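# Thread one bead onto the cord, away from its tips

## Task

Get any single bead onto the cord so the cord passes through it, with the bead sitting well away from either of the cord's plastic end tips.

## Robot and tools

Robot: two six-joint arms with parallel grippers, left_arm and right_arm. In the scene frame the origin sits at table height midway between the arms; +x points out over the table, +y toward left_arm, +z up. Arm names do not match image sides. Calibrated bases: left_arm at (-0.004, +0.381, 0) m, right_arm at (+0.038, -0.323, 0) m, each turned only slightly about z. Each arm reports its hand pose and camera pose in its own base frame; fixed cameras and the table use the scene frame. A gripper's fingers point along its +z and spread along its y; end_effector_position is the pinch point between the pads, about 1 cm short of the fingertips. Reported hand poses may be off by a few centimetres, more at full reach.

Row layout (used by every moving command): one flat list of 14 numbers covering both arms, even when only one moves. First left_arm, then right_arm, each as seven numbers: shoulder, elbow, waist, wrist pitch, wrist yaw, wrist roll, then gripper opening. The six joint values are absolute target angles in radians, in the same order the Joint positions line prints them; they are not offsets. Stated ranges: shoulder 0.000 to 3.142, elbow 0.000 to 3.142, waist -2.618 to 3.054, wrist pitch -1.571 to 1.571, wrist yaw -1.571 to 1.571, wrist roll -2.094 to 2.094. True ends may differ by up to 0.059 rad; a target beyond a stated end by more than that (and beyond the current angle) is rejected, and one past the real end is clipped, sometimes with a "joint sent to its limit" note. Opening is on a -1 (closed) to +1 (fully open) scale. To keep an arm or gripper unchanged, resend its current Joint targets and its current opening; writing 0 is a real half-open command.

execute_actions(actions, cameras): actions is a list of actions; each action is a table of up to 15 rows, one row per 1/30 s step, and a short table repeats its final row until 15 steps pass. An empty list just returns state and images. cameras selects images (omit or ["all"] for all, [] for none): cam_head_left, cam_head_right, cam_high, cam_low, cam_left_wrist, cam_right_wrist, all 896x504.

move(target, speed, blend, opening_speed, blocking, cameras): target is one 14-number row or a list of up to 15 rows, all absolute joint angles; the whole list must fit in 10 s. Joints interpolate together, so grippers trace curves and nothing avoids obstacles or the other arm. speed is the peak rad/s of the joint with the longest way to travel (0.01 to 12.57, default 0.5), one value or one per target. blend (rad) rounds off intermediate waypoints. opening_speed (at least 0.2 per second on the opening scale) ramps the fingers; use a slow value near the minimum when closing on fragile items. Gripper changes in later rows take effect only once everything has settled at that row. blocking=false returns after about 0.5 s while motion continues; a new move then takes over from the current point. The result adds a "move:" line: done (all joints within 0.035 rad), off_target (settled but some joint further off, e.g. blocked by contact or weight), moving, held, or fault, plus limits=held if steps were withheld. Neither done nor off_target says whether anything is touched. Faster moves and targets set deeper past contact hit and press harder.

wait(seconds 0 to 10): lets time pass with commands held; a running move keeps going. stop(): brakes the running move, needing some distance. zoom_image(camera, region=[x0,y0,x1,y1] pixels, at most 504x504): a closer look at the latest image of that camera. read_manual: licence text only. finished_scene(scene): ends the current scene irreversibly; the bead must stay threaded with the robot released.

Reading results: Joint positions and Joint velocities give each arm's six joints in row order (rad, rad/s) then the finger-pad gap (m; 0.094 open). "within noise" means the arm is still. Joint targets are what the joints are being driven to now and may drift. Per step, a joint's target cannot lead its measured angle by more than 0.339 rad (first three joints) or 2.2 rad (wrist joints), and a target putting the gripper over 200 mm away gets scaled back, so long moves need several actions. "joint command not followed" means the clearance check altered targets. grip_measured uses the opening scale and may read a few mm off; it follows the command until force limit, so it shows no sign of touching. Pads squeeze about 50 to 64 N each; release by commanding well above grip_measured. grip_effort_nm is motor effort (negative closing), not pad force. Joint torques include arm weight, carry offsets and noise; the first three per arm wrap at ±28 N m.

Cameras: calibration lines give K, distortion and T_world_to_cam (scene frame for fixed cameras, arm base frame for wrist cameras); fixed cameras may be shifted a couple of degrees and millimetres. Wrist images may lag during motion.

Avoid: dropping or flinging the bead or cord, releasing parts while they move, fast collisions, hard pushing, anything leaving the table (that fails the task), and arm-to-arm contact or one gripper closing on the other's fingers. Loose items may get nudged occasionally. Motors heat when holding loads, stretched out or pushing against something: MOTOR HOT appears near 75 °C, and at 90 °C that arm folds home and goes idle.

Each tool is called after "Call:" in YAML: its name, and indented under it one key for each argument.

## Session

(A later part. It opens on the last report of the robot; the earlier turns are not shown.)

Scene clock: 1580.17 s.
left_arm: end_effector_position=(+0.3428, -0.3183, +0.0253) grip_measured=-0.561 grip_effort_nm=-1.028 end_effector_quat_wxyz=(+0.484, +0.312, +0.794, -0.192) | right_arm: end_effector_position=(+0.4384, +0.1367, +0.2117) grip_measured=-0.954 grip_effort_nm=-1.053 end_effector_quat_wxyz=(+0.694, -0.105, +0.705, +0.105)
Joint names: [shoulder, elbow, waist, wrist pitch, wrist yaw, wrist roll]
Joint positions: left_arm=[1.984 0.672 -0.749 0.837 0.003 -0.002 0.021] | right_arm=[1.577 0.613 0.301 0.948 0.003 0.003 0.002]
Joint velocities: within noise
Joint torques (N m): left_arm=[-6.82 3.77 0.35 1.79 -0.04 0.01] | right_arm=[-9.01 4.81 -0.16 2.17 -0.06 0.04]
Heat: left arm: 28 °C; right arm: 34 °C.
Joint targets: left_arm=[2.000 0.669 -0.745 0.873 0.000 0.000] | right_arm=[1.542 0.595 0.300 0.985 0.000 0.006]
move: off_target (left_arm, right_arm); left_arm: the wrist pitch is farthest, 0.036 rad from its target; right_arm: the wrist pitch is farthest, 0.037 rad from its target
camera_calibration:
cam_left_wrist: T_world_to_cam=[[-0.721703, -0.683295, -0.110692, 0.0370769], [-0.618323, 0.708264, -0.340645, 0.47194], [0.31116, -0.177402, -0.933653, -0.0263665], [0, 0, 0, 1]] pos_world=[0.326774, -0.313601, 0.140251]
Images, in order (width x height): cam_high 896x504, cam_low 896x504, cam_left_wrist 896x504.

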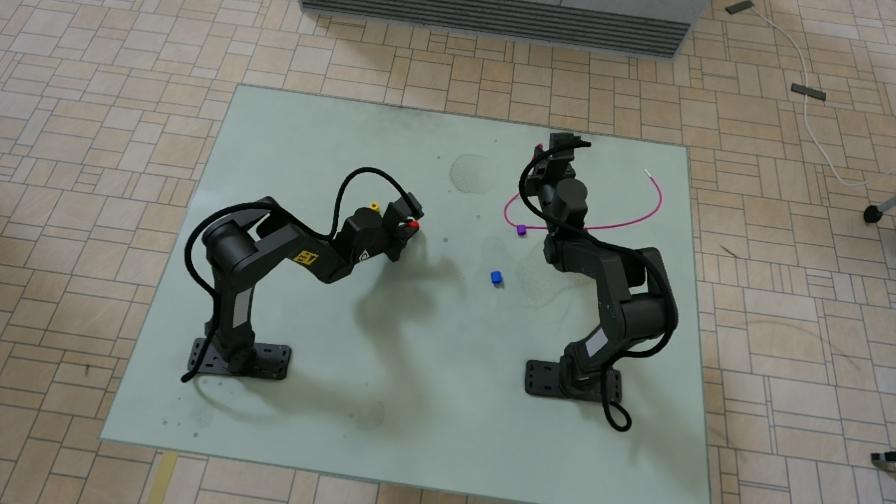

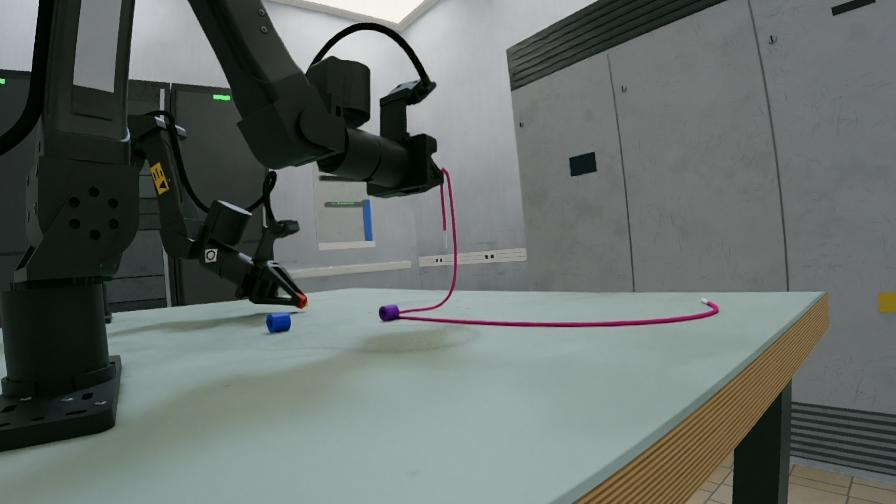

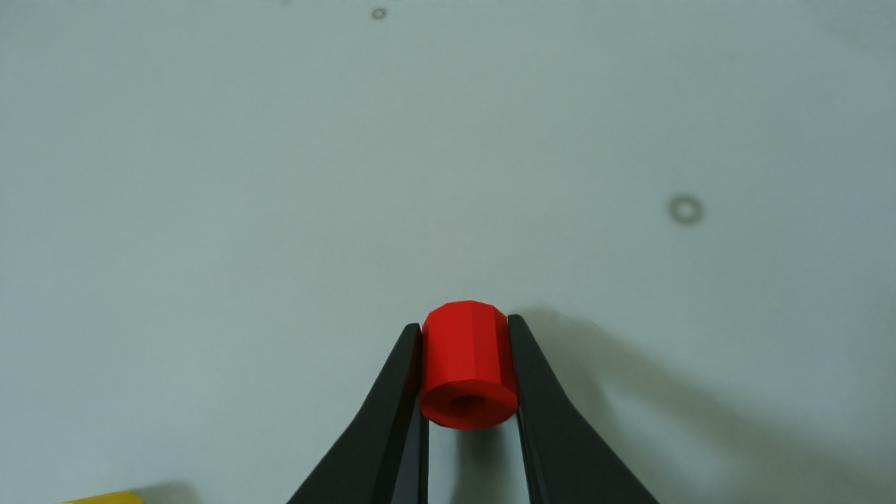

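Call:
move:
  target: [2.011, 0.669, -0.745, 0.8725, 0.0, 0.0, -0.64, 1.5425, 0.595, 0.30, 0.985, 0.0, 0.006, -1.0]
  speed: 0.1
  cameras: ["cam_left_wrist", "cam_low"]

Call:
zoom_image:
  camera: "cam_low"
  region: [230, 230, 350, 330]

Scene clock: 1586.87 s.
left_arm: end_effector_position=(+0.3423, -0.3179, +0.0216) grip_measured=-0.561 grip_effort_nm=-1.033 end_effector_quat_wxyz=(+0.481, +0.313, +0.796, -0.191) | right_arm: end_effector_position=(+0.4384, +0.1367, +0.2117) grip_measured=-0.954 grip_effort_nm=-1.057 end_effector_quat_wxyz=(+0.694, -0.105, +0.705, +0.105)
Joint names: [shoulder, elbow, waist, wrist pitch, wrist yaw, wrist roll]
Joint positions: left_arm=[1.993 0.672 -0.749 0.839 0.003 -0.002 0.021] | right_arm=[1.577 0.613 0.301 0.948 0.003 0.003 0.002]
Joint velocities: within noise
Joint torques (N m): left_arm=[-6.76 3.71 0.32 1.79 -0.04 0.01] | right_arm=[-8.99 4.82 -0.17 2.16 -0.05 0.03]
Heat: left arm: 27 °C; right arm: 35 °C.
Joint targets: left_arm=[2.011 0.669 -0.745 0.872 0.000 0.000] | right_arm=[1.542 0.595 0.300 0.985 0.000 0.006]
move: off_target (right_arm); right_arm: the wrist pitch is farthest, 0.037 rad from its target
camera_calibration:
cam_left_wrist: T_world_to_cam=[[-0.722251, -0.682789, -0.110242, 0.0370309], [-0.620143, 0.709892, -0.33388, 0.471095], [0.306229, -0.17278, -0.936147, -0.0264065], [0, 0, 0, 1]] pos_world=[0.326978, -0.313705, 0.136651]
Images, in order (width x height): cam_low 896x504, cam_left_wrist 896x504.

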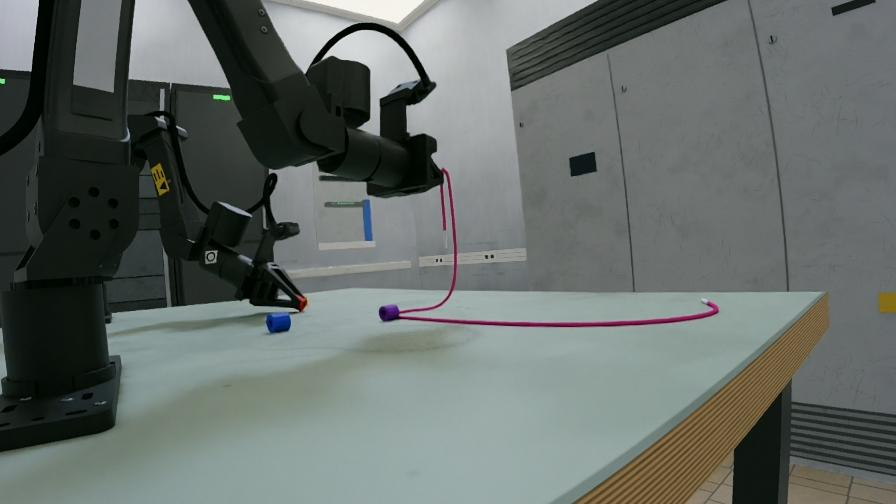

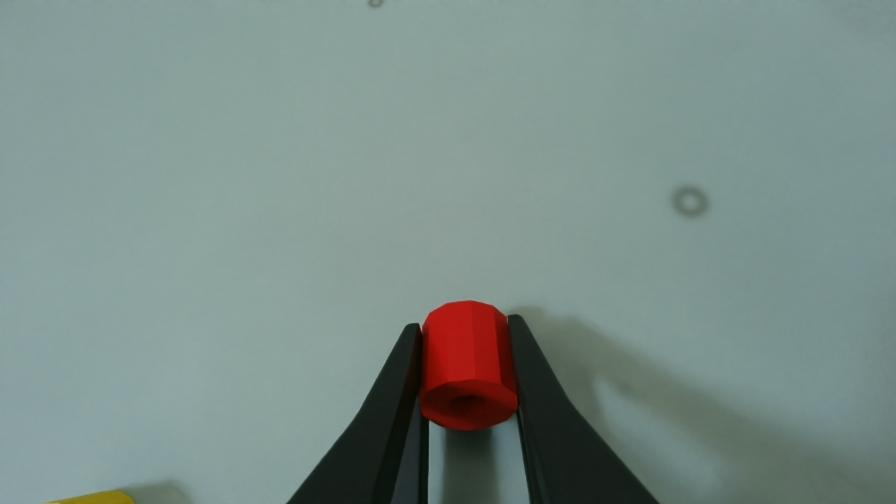

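Scaled by 4.200 from the camera's 896x504 image, which has a finer 1280x720 frame.

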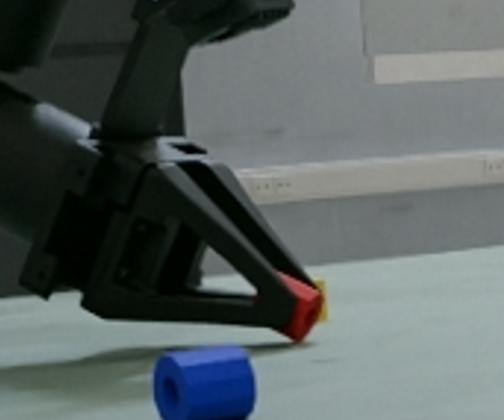

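Call:
move:
  target:
    - [2.015, 0.669, -0.745, 0.8725, 0.0, 0.0, -0.64, 1.5425, 0.595, 0.30, 0.985, 0.0, 0.006, -1.0]
    - [2.015, 0.669, -0.745, 0.8725, 0.0, 0.0, -0.3, 1.5425, 0.595, 0.30, 0.985, 0.0, 0.006, -1.0]
  speed: 0.1
  opening_speed: 0.4
  cameras: ["cam_left_wrist", "cam_low"]

Call:
zoom_image:
  camera: "cam_low"
  region: [230, 230, 350, 330]

Scene clock: 1598.70 s.
left_arm: end_effector_position=(+0.3423, -0.3179, +0.0216) grip_measured=-0.302 grip_effort_nm=0.105 end_effector_quat_wxyz=(+0.481, +0.313, +0.796, -0.191) | right_arm: end_effector_position=(+0.4384, +0.1367, +0.2117) grip_measured=-0.954 grip_effort_nm=-1.057 end_effector_quat_wxyz=(+0.694, -0.105, +0.705, +0.105)
Joint names: [shoulder, elbow, waist, wrist pitch, wrist yaw, wrist roll]
Joint positions: left_arm=[1.993 0.672 -0.749 0.839 0.003 -0.002 0.033] | right_arm=[1.577 0.613 0.301 0.948 0.003 0.003 0.002]
Joint velocities: within noise
Joint torques (N m): left_arm=[-6.42 3.71 0.36 1.79 -0.04 0.01] | right_arm=[-9.01 4.79 -0.18 2.18 -0.05 0.06]
Heat: left arm: 28 °C; right arm: 35 °C.
Joint targets: left_arm=[2.015 0.669 -0.745 0.872 0.000 0.000] | right_arm=[1.542 0.595 0.300 0.985 0.000 0.006]
move: off_target (right_arm); right_arm: the wrist pitch is farthest, 0.037 rad from its target
camera_calibration:
cam_left_wrist: T_world_to_cam=[[-0.722251, -0.682789, -0.110242, 0.0370309], [-0.620143, 0.709892, -0.33388, 0.471095], [0.306229, -0.17278, -0.936147, -0.0264065], [0, 0, 0, 1]] pos_world=[0.326978, -0.313705, 0.136651]
Images, in order (width x height): cam_low 896x504, cam_left_wrist 896x504.

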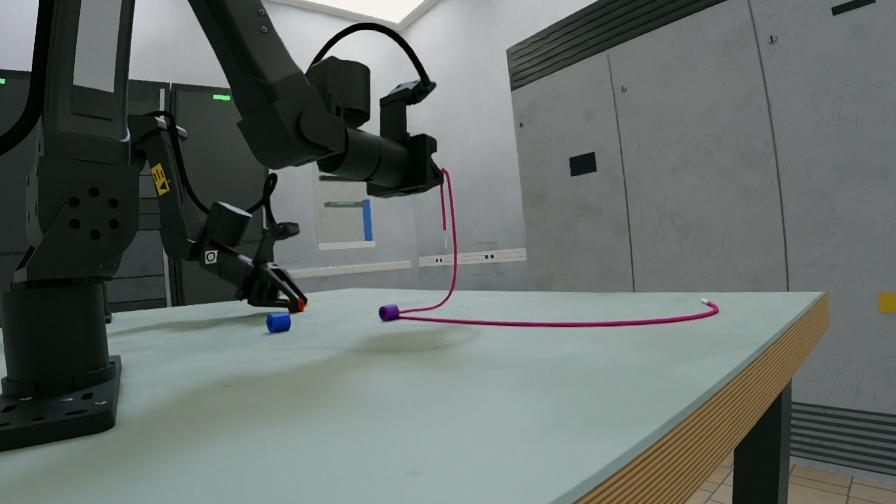

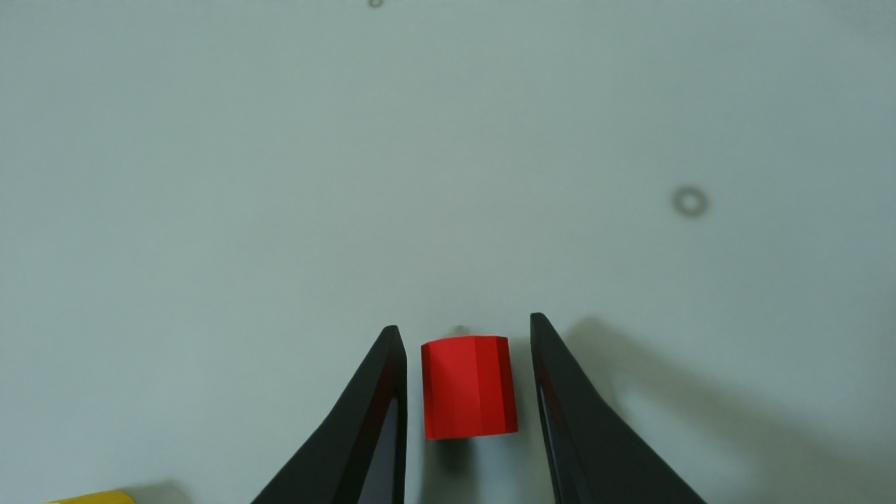

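Scaled by 4.200 from the camera's 896x504 image, which has a finer 1280x720 frame.

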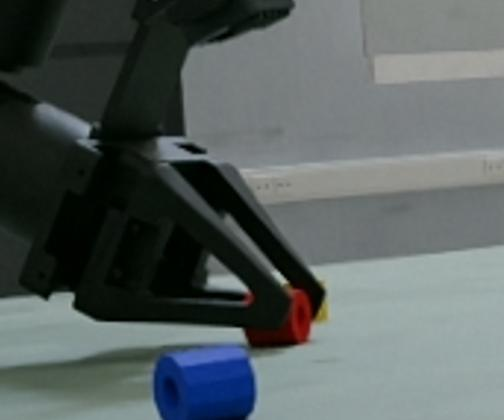

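Call:
move:
  target:
    - [1.70, 0.792, -0.745, 0.482, 0.0, 0.0, -0.3, 1.5425, 0.595, 0.30, 0.985, 0.0, 0.006, -1.0]
    - [2.384, 2.212, -0.745, -1.397, 0.0, 0.0, 0.0, 1.5425, 0.595, 0.30, 0.985, 0.0, 0.006, -1.0]
  speed: [0.4, 0.8]
  cameras: ["cam_left_wrist", "cam_low"]

Scene clock: 1622.53 s.
left_arm: end_effector_position=(+0.3369, -0.3128, +0.0719) grip_measured=-0.002 grip_effort_nm=0.105 end_effector_quat_wxyz=(+0.001, +0.365, +0.931, -0.002) | right_arm: end_effector_position=(+0.4384, +0.1367, +0.2118) grip_measured=-0.954 grip_effort_nm=-1.053 end_effector_quat_wxyz=(+0.694, -0.105, +0.705, +0.105)
Joint names: [shoulder, elbow, waist, wrist pitch, wrist yaw, wrist roll]
Joint positions: left_arm=[2.36 2.182 -0.749 -1.39 0.003 -0.002 0.047] | right_arm=[1.577 0.613 0.301 0.948 0.003 0.003 0.002]
Joint velocities: within noise
Joint torques (N m): left_arm=[-10.52 7.56 0.36 0.26 -0.05 0] | right_arm=[-9.02 4.81 -0.13 2.18 -0.04 0.04]
Heat: left arm: 29 °C; right arm: 35 °C.
Joint targets: left_arm=[2.384 2.212 -0.745 -1.397 0.000 0.000] | right_arm=[1.542 0.595 0.300 0.985 0.000 0.006]
move: off_target (right_arm); right_arm: the wrist pitch is farthest, 0.037 rad from its target
camera_calibration:
cam_left_wrist: T_world_to_cam=[[-0.768977, -0.639256, 0.00504879, 0.0630848], [-0.469794, 0.570448, 0.673708, 0.314162], [-0.433552, 0.515694, -0.738981, 0.473623], [0, 0, 0, 1]] pos_world=[0.401442, -0.38313, 0.138026]
Images, in order (width x height): cam_low 896x504, cam_left_wrist 896x504.

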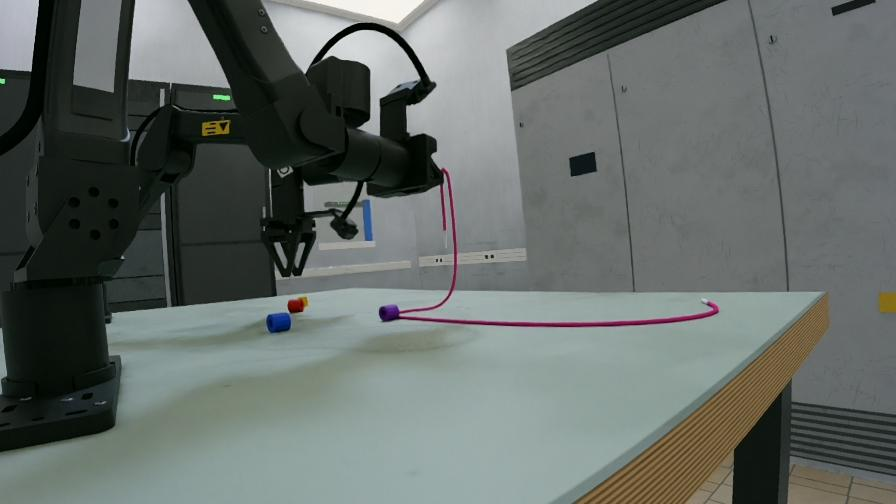

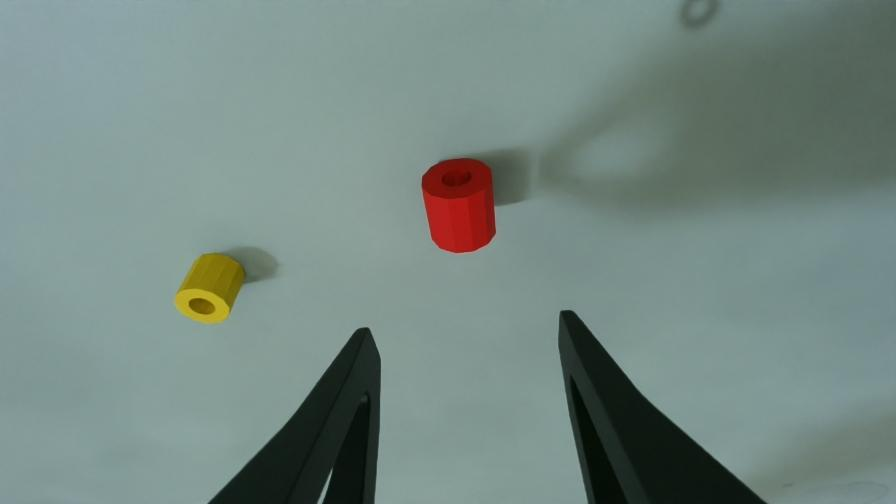

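Call:
move:
  target: [2.415, 2.016, -0.745, -1.18, 0.0, 0.032, 0.0, 1.5425, 0.595, 0.30, 0.985, 0.0, 0.006, -1.0]
  speed: 0.3
  cameras: ["cam_left_wrist", "cam_low"]

Scene clock: 1641.63 s.
left_arm: end_effector_position=(+0.3391, -0.3149, +0.0146) grip_measured=-0.002 grip_effort_nm=0.105 end_effector_quat_wxyz=(-0.002, +0.378, +0.926, -0.001) | right_arm: end_effector_position=(+0.4384, +0.1367, +0.2118) grip_measured=-0.954 grip_effort_nm=-1.057 end_effector_quat_wxyz=(+0.694, -0.105, +0.705, +0.105)
Joint names: [shoulder, elbow, waist, wrist pitch, wrist yaw, wrist roll]
Joint positions: left_arm=[2.396 2.017 -0.749 -1.195 0.003 0.025 0.047] | right_arm=[1.577 0.613 0.301 0.948 0.003 0.003 0.002]
Joint velocities: within noise
Joint torques (N m): left_arm=[-11.14 5.12 0.35 0.48 -0.05 0.05] | right_arm=[-9.03 4.83 -0.17 2.18 -0.06 0.03]
Heat: left arm: 27 °C; right arm: 36 °C.
Joint targets: left_arm=[2.415 2.016 -0.745 -1.180 0.000 0.032] | right_arm=[1.542 0.595 0.300 0.985 0.000 0.006]
move: off_target (right_arm); right_arm: the wrist pitch is farthest, 0.037 rad from its target
camera_calibration:
cam_left_wrist: T_world_to_cam=[[-0.785737, -0.618532, 0.00594416, 0.0760284], [-0.451448, 0.580002, 0.67808, 0.351746], [-0.422862, 0.530109, -0.734965, 0.434151], [0, 0, 0, 1]] pos_world=[0.402119, -0.387135, 0.0801217]
Images, in order (width x height): cam_low 896x504, cam_left_wrist 896x504.

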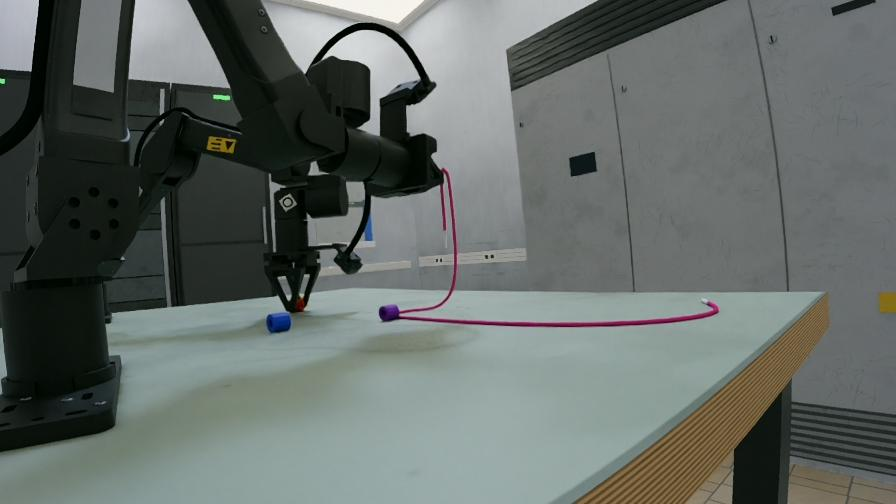

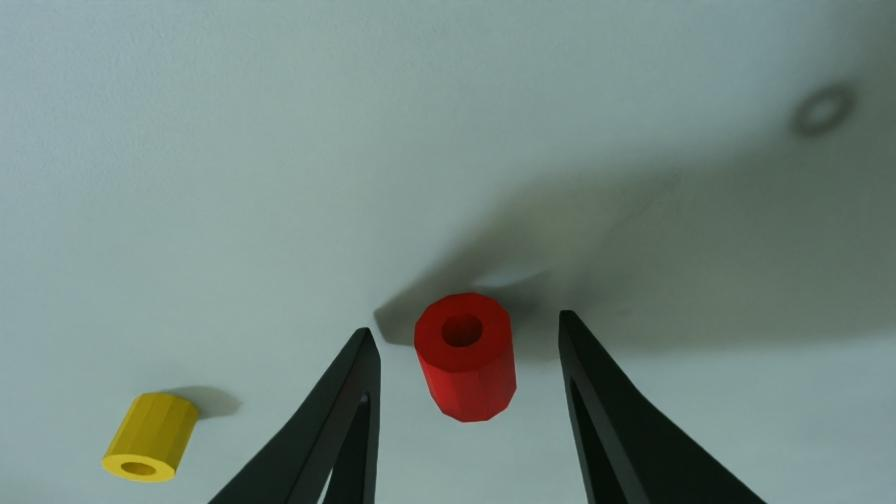

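Call:
move:
  target: [2.415, 2.016, -0.745, -1.18, 0.0, 0.032, -0.64, 1.5425, 0.595, 0.30, 0.985, 0.0, 0.006, -1.0]
  speed: 0.3
  opening_speed: 0.6
  cameras: ["cam_left_wrist"]

Scene clock: 1646.63 s.
left_arm: end_effector_position=(+0.3394, -0.3151, +0.0146) grip_measured=-0.562 grip_effort_nm=-1.009 end_effector_quat_wxyz=(-0.001, +0.378, +0.926, -0.001) | right_arm: end_effector_position=(+0.4384, +0.1367, +0.2118) grip_measured=-0.954 grip_effort_nm=-1.057 end_effector_quat_wxyz=(+0.694, -0.105, +0.705, +0.105)
Joint names: [shoulder, elbow, waist, wrist pitch, wrist yaw, wrist roll]
Joint positions: left_arm=[2.396 2.017 -0.749 -1.194 0.003 0.025 0.021] | right_arm=[1.577 0.613 0.301 0.948 0.003 0.003 0.002]
Joint velocities: within noise
Joint torques (N m): left_arm=[-11.15 5.12 0.36 0.46 -0.04 0.05] | right_arm=[-8.99 4.79 -0.17 2.16 -0.05 0.02]
Heat: left arm: 27 °C; right arm: 36 °C.
Joint targets: left_arm=[2.415 2.016 -0.745 -1.180 0.000 0.032] | right_arm=[1.542 0.595 0.300 0.985 0.000 0.006]
move: off_target (right_arm); right_arm: the wrist pitch is farthest, 0.037 rad from its target
camera_calibration:
cam_left_wrist: T_world_to_cam=[[-0.785988, -0.618216, 0.00568403, 0.076305], [-0.451824, 0.580667, 0.67726, 0.352358], [-0.421993, 0.52975, -0.735722, 0.433988], [0, 0, 0, 1]] pos_world=[0.402319, -0.387335, 0.0802224]
Images, in order (width x height): cam_left_wrist 896x504.

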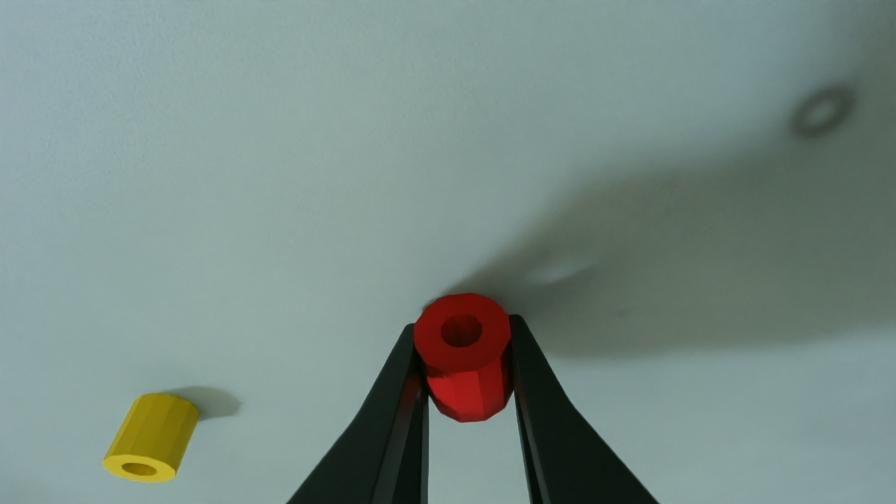

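Call:
move:
  target:
    - [2.345, 2.212, -0.745, -1.397, 0.0, 0.032, -0.64, 1.5425, 0.595, 0.30, 0.985, 0.0, 0.006, -1.0]
    - [1.653, 1.076, -0.745, -0.174, 0.0, 0.032, -0.64, 1.5425, 0.595, 0.30, 0.985, 0.0, 0.006, -1.0]
    - [2.042, 0.617, -0.745, 1.434, 0.0, 0.0, -0.64, 1.5425, 0.595, 0.30, 0.985, 0.0, 0.006, -1.0]
  speed: [0.4, 0.8, 0.8]
  blend: [0.05, 0.1, 0]

Scene clock: 1698.90 s.
left_arm: end_effector_position=(+0.3547, -0.3293, +0.1167) grip_measured=-0.563 grip_effort_nm=-1.028 end_effector_quat_wxyz=(+0.648, +0.263, +0.667, -0.256) | right_arm: end_effector_position=(+0.4384, +0.1367, +0.2118) grip_measured=-0.954 grip_effort_nm=-1.057 end_effector_quat_wxyz=(+0.694, -0.105, +0.705, +0.105)
Joint names: [shoulder, elbow, waist, wrist pitch, wrist yaw, wrist roll]
Joint positions: left_arm=[2.026 0.62 -0.749 1.376 0.003 -0.002 0.021] | right_arm=[1.577 0.613 0.301 0.948 0.003 0.003 0.002]
Joint velocities: within noise
Joint torques (N m): left_arm=[-6.78 3.45 0.35 2.07 -0.05 0.02] | right_arm=[-8.99 4.78 -0.08 2.17 -0.04 0.03]
Heat: left arm: 28 °C; right arm: 37 °C.
Joint targets: left_arm=[2.042 0.617 -0.745 1.434 0.000 0.000] | right_arm=[1.542 0.595 0.300 0.985 0.000 0.006]
move: off_target (left_arm, right_arm); left_arm: the wrist pitch is farthest, 0.058 rad from its target; right_arm: the wrist pitch is farthest, 0.037 rad from its target
camera_calibration:
cam_left_wrist: T_world_to_cam=[[-0.68194, -0.720208, -0.127509, 0.0240595], [-0.443966, 0.546144, -0.710367, 0.446125], [0.58125, -0.427818, -0.692185, -0.153181], [0, 0, 0, 1]] pos_world=[0.303508, -0.291854, 0.213951]
cam_right_wrist: T_world_to_cam=[[0.290452, -0.951298, -0.103296, 0.0264513], [-0.679408, -0.129004, -0.722332, 0.493715], [0.673827, 0.279983, -0.683789, -0.0729499], [0, 0, 0, 1]] pos_world=[0.376906, 0.109279, 0.309476]

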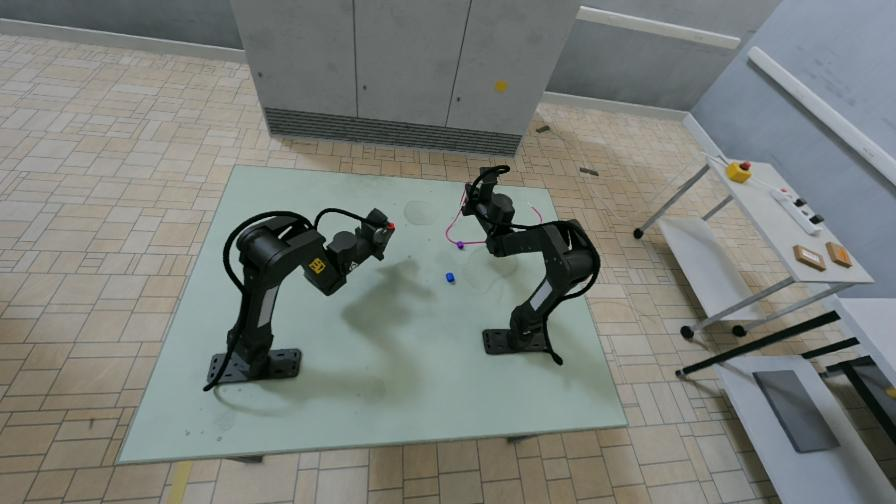

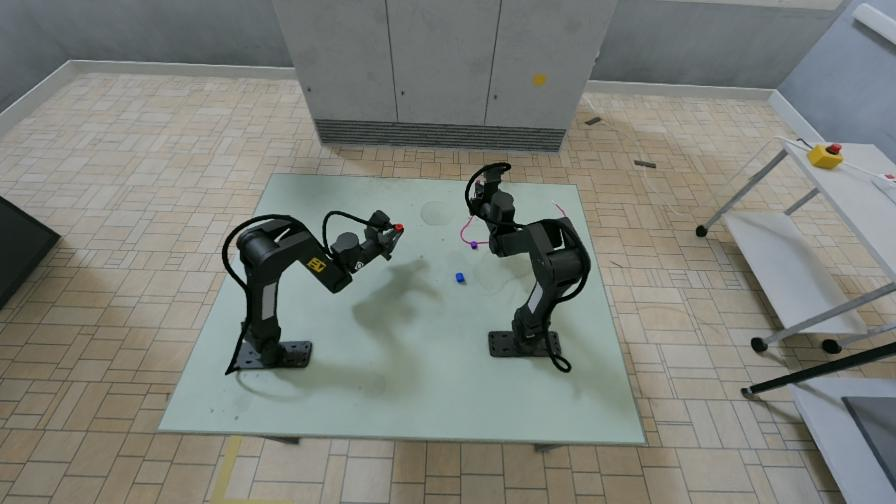

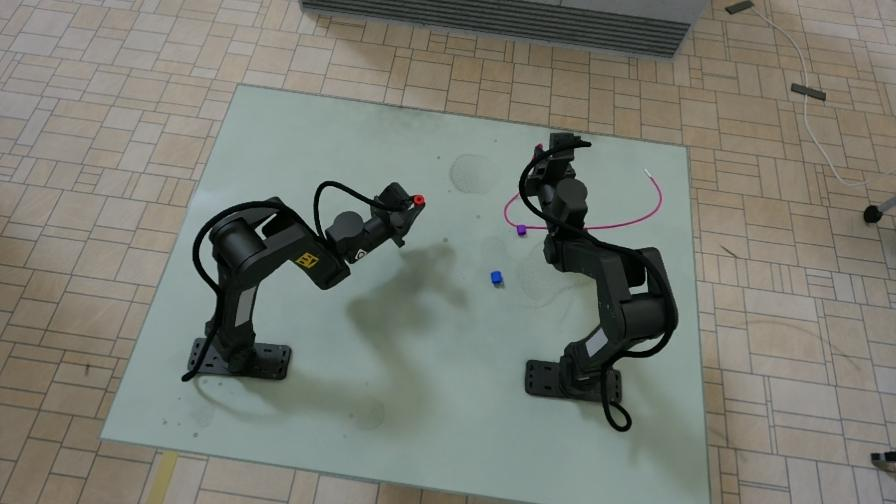

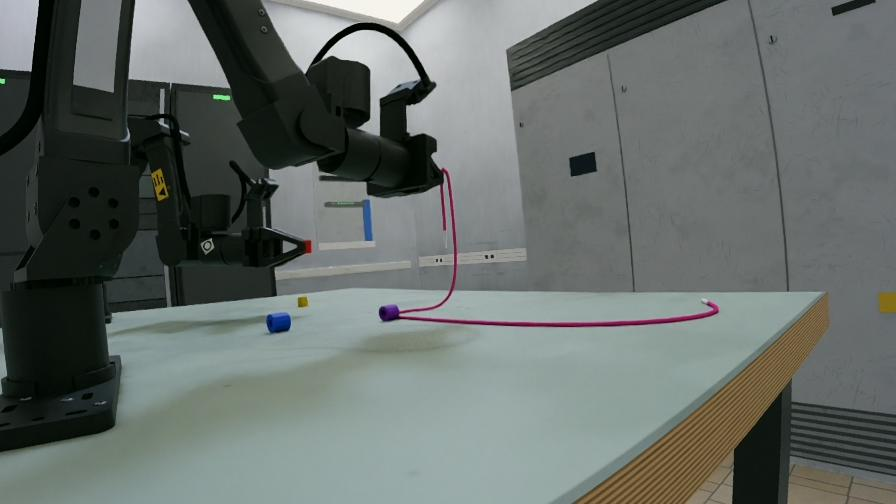

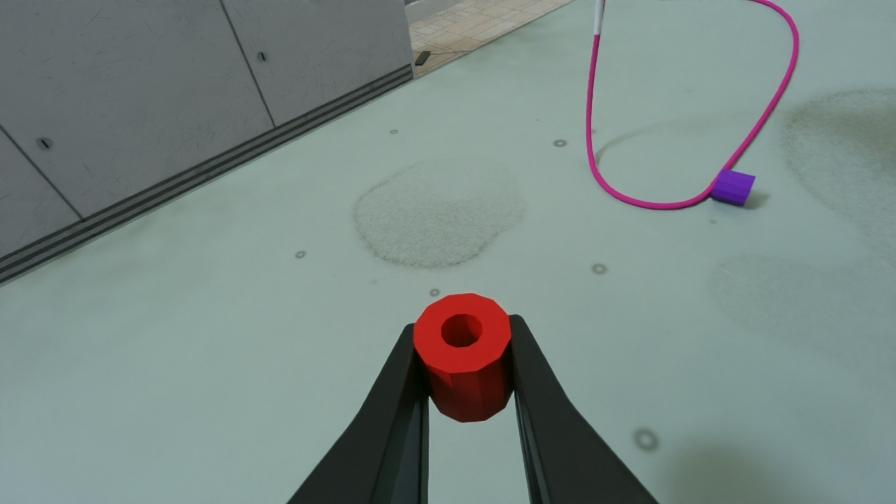

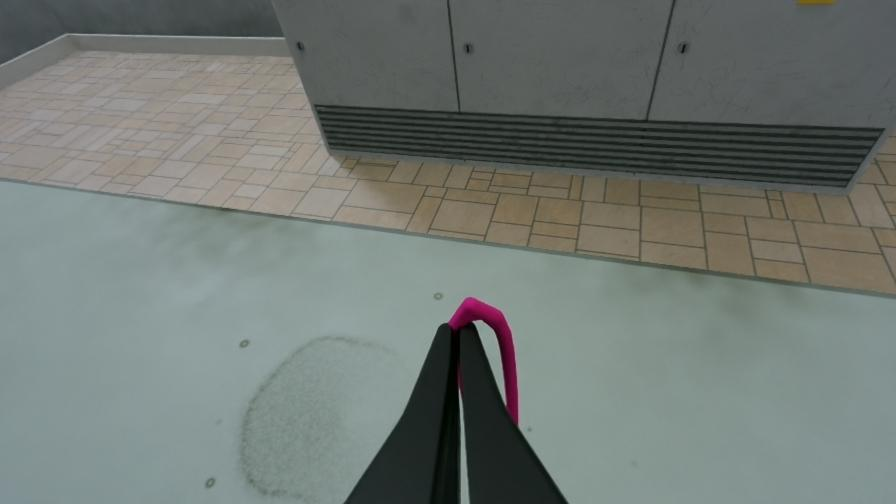

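Call:
move:
  target:
    - [2.042, 0.617, -0.745, 1.434, 0.0, 0.0, -0.64, 1.631, 0.943, 0.30, 0.711, 0.0, 0.0, -1.0]
    - [2.042, 0.617, -0.745, 1.434, 0.0, 0.0, -0.64, 1.631, 0.943, 0.85, 0.711, 0.0, 0.0, -1.0]
  speed: [0.4, 0.4]

Scene clock: 1745.07 s.
left_arm: end_effector_position=(+0.3547, -0.3293, +0.1168) grip_measured=-0.563 grip_effort_nm=-1.028 end_effector_quat_wxyz=(+0.648, +0.263, +0.667, -0.257) | right_arm: end_effector_position=(+0.3329, +0.3799, +0.2650) grip_measured=-0.954 grip_effort_nm=-1.053 end_effector_quat_wxyz=(+0.642, -0.291, +0.647, +0.291)
Joint names: [shoulder, elbow, waist, wrist pitch, wrist yaw, wrist roll]
Joint positions: left_arm=[2.026 0.62 -0.749 1.377 0.003 -0.002 0.021] | right_arm=[1.617 0.902 0.85 0.707 0.002 0.003 0.002]
Joint velocities: within noise
Joint torques (N m): left_arm=[-6.79 3.44 0.36 2.07 -0.05 0.01] | right_arm=[-6.32 10.09 -0.01 1.83 -0.07 -0.01]
Heat: left arm: 31 °C; right arm: 37 °C.
Joint targets: left_arm=[2.042 0.617 -0.745 1.434 0.000 0.000] | right_arm=[1.631 0.943 0.850 0.711 0.000 0.000]
move: off_target (left_arm, right_arm); left_arm: the wrist pitch is farthest, 0.057 rad from its target; right_arm: the elbow is farthest, 0.041 rad from its target
camera_calibration:
cam_left_wrist: T_world_to_cam=[[-0.681949, -0.720333, -0.126751, 0.0239487], [-0.444189, 0.54557, -0.710668, 0.446106], [0.581069, -0.428338, -0.692015, -0.153202], [0, 0, 0, 1]] pos_world=[0.303508, -0.291753, 0.214051]
cam_right_wrist: T_world_to_cam=[[0.745187, -0.658803, -0.103319, 0.03158], [-0.508393, -0.460988, -0.727342, 0.562287], [0.431546, 0.594532, -0.678453, -0.0738214], [0, 0, 0, 1]] pos_world=[0.294188, 0.323902, 0.362154]

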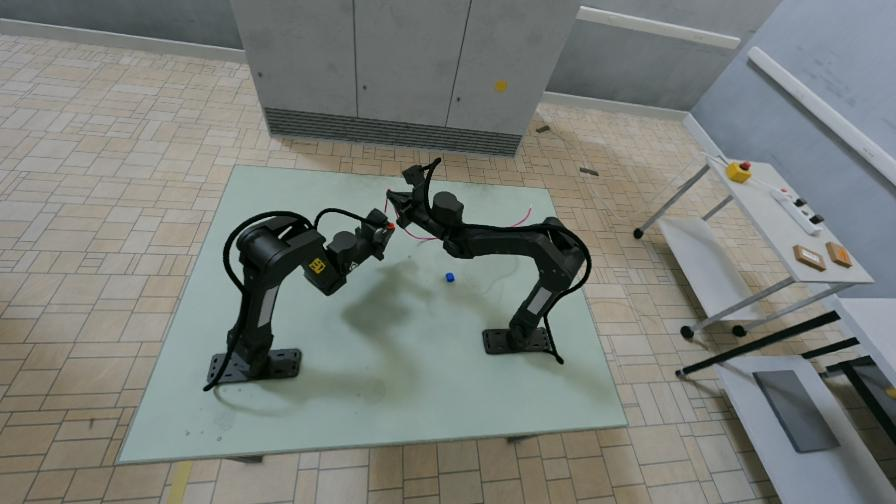

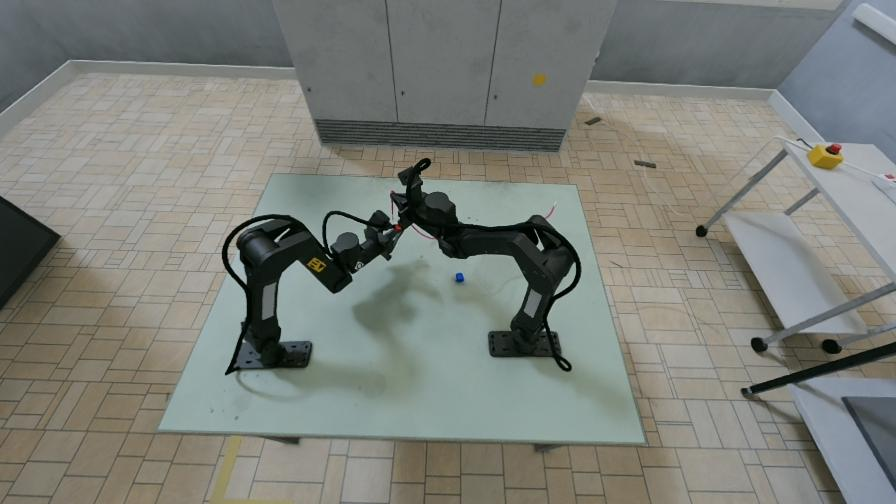

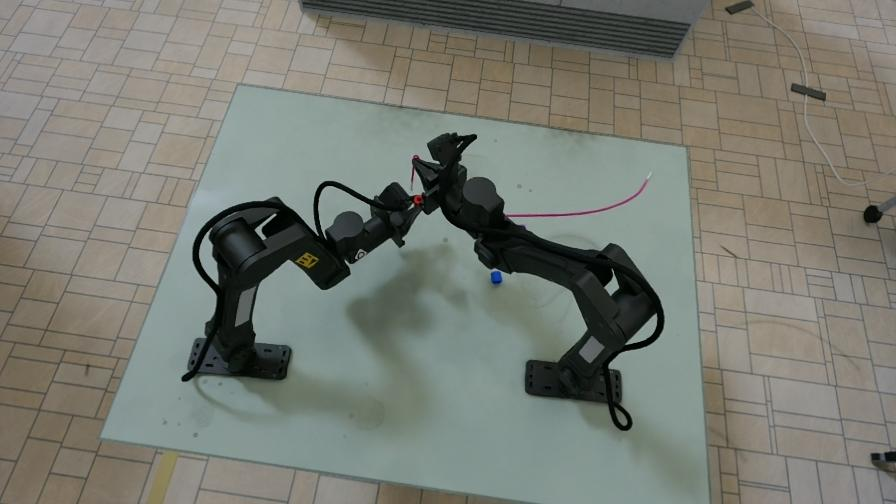

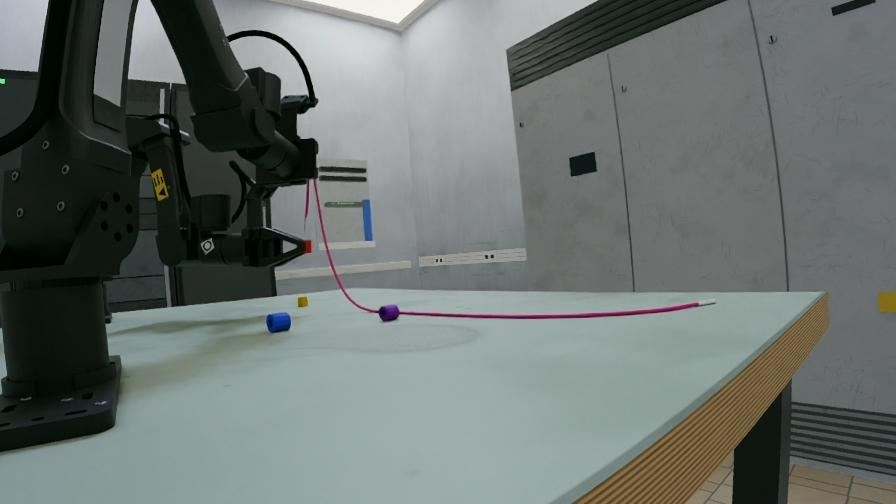

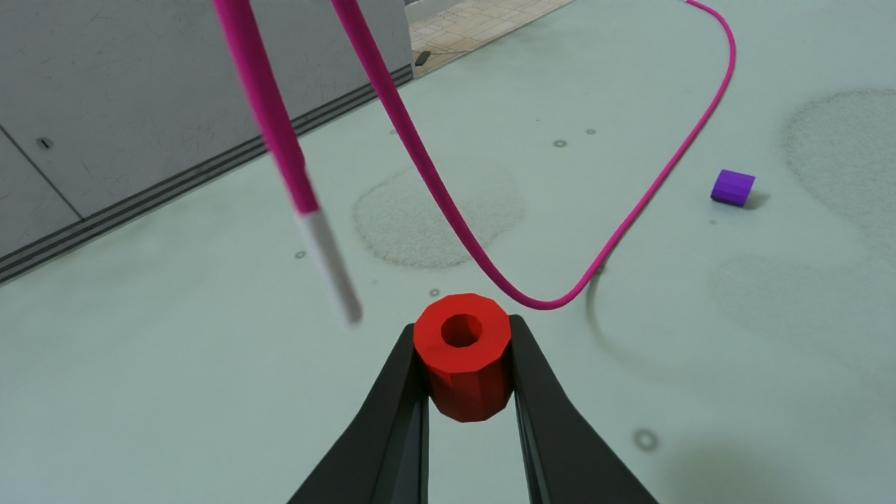

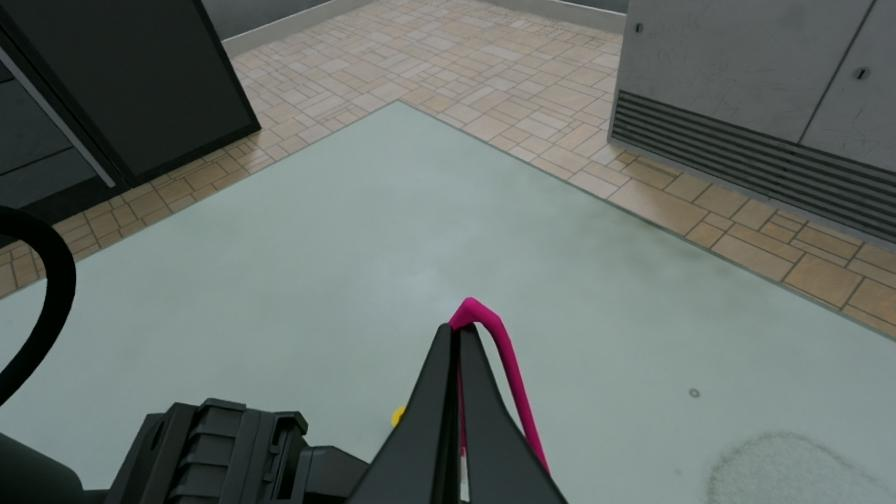

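Call:
move:
  target: [2.042, 0.617, -0.745, 1.434, 0.0, 0.0, -0.64, 1.522, 0.817, 0.824, 0.735, 0.0, 0.0, -1.0]
  speed: 0.2
  cameras: ["cam_left_wrist", "cam_low", "cam_high"]

Call:
zoom_image:
  camera: "cam_left_wrist"
  region: [350, 180, 560, 430]

Scene clock: 1780.73 s.
left_arm: end_effector_position=(+0.3547, -0.3293, +0.1168) grip_measured=-0.563 grip_effort_nm=-1.023 end_effector_quat_wxyz=(+0.648, +0.263, +0.667, -0.257) | right_arm: end_effector_position=(+0.3288, +0.3618, +0.2624) grip_measured=-0.954 grip_effort_nm=-1.057 end_effector_quat_wxyz=(+0.642, -0.286, +0.652, +0.284)
Joint names: [shoulder, elbow, waist, wrist pitch, wrist yaw, wrist roll]
Joint positions: left_arm=[2.026 0.62 -0.749 1.377 0.003 -0.002 0.021] | right_arm=[1.558 0.837 0.832 0.707 0.002 0.003 0.002]
Joint velocities: within noise
Joint torques (N m): left_arm=[-6.76 3.43 0.36 2.08 -0.05 0.01] | right_arm=[-9.74 5.45 -0.68 2.09 -0.06 -0.03]
Heat: left arm: 33 °C; right arm: 37 °C.
Joint targets: left_arm=[2.042 0.617 -0.745 1.434 0.000 0.000] | right_arm=[1.522 0.817 0.824 0.735 0.000 0.000]
move: off_target (left_arm, right_arm); left_arm: the wrist pitch is farthest, 0.057 rad from its target; right_arm: the shoulder is farthest, 0.036 rad from its target
camera_calibration:
cam_left_wrist: T_world_to_cam=[[-0.681949, -0.720333, -0.126751, 0.0239487], [-0.444189, 0.54557, -0.710668, 0.446106], [0.581069, -0.428338, -0.692015, -0.153202], [0, 0, 0, 1]] pos_world=[0.303508, -0.291753, 0.214051]
Images, in order (width x height): cam_high 896x504, cam_low 896x504, cam_left_wrist 896x504.

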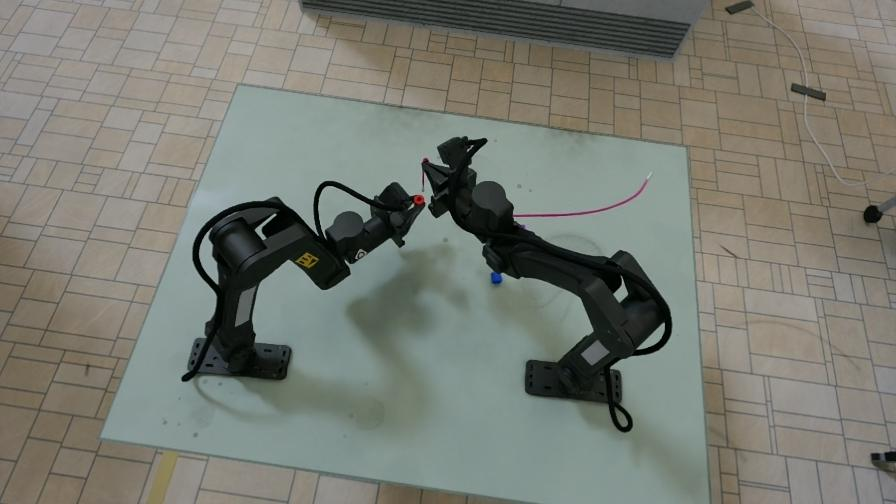

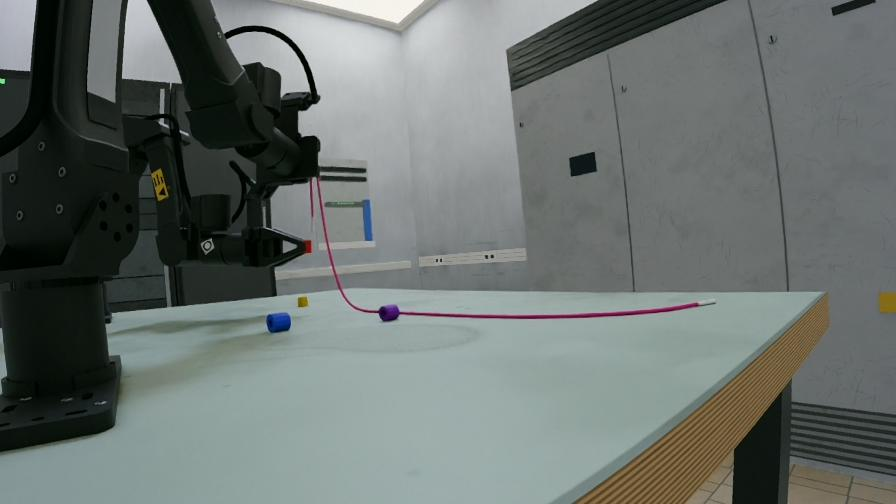

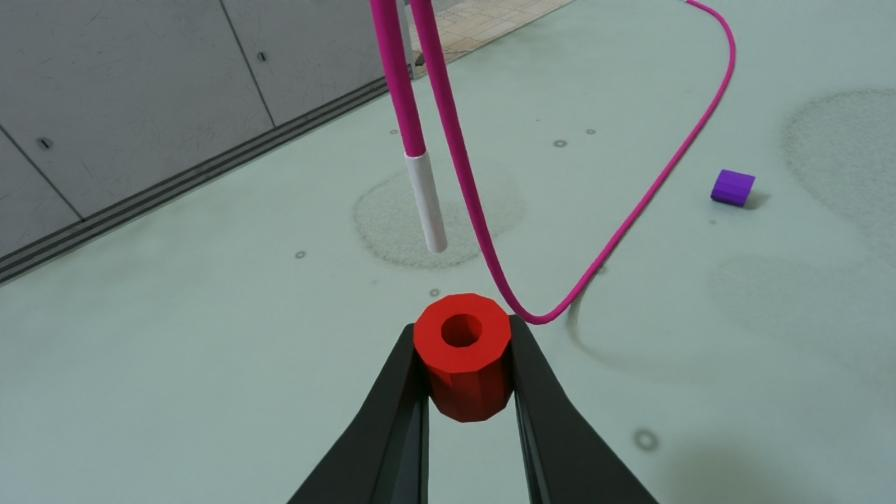

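Scaled by 2.016 from the camera's 896x504 image, which has a finer 1280x720 frame.

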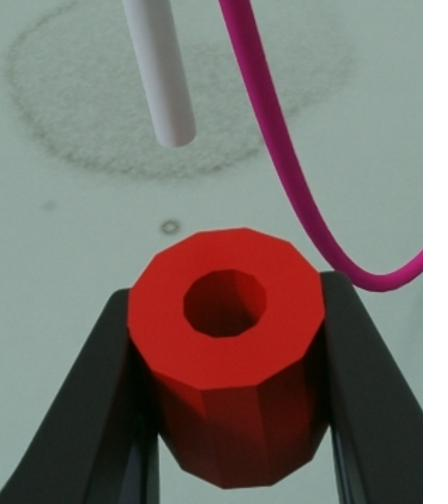

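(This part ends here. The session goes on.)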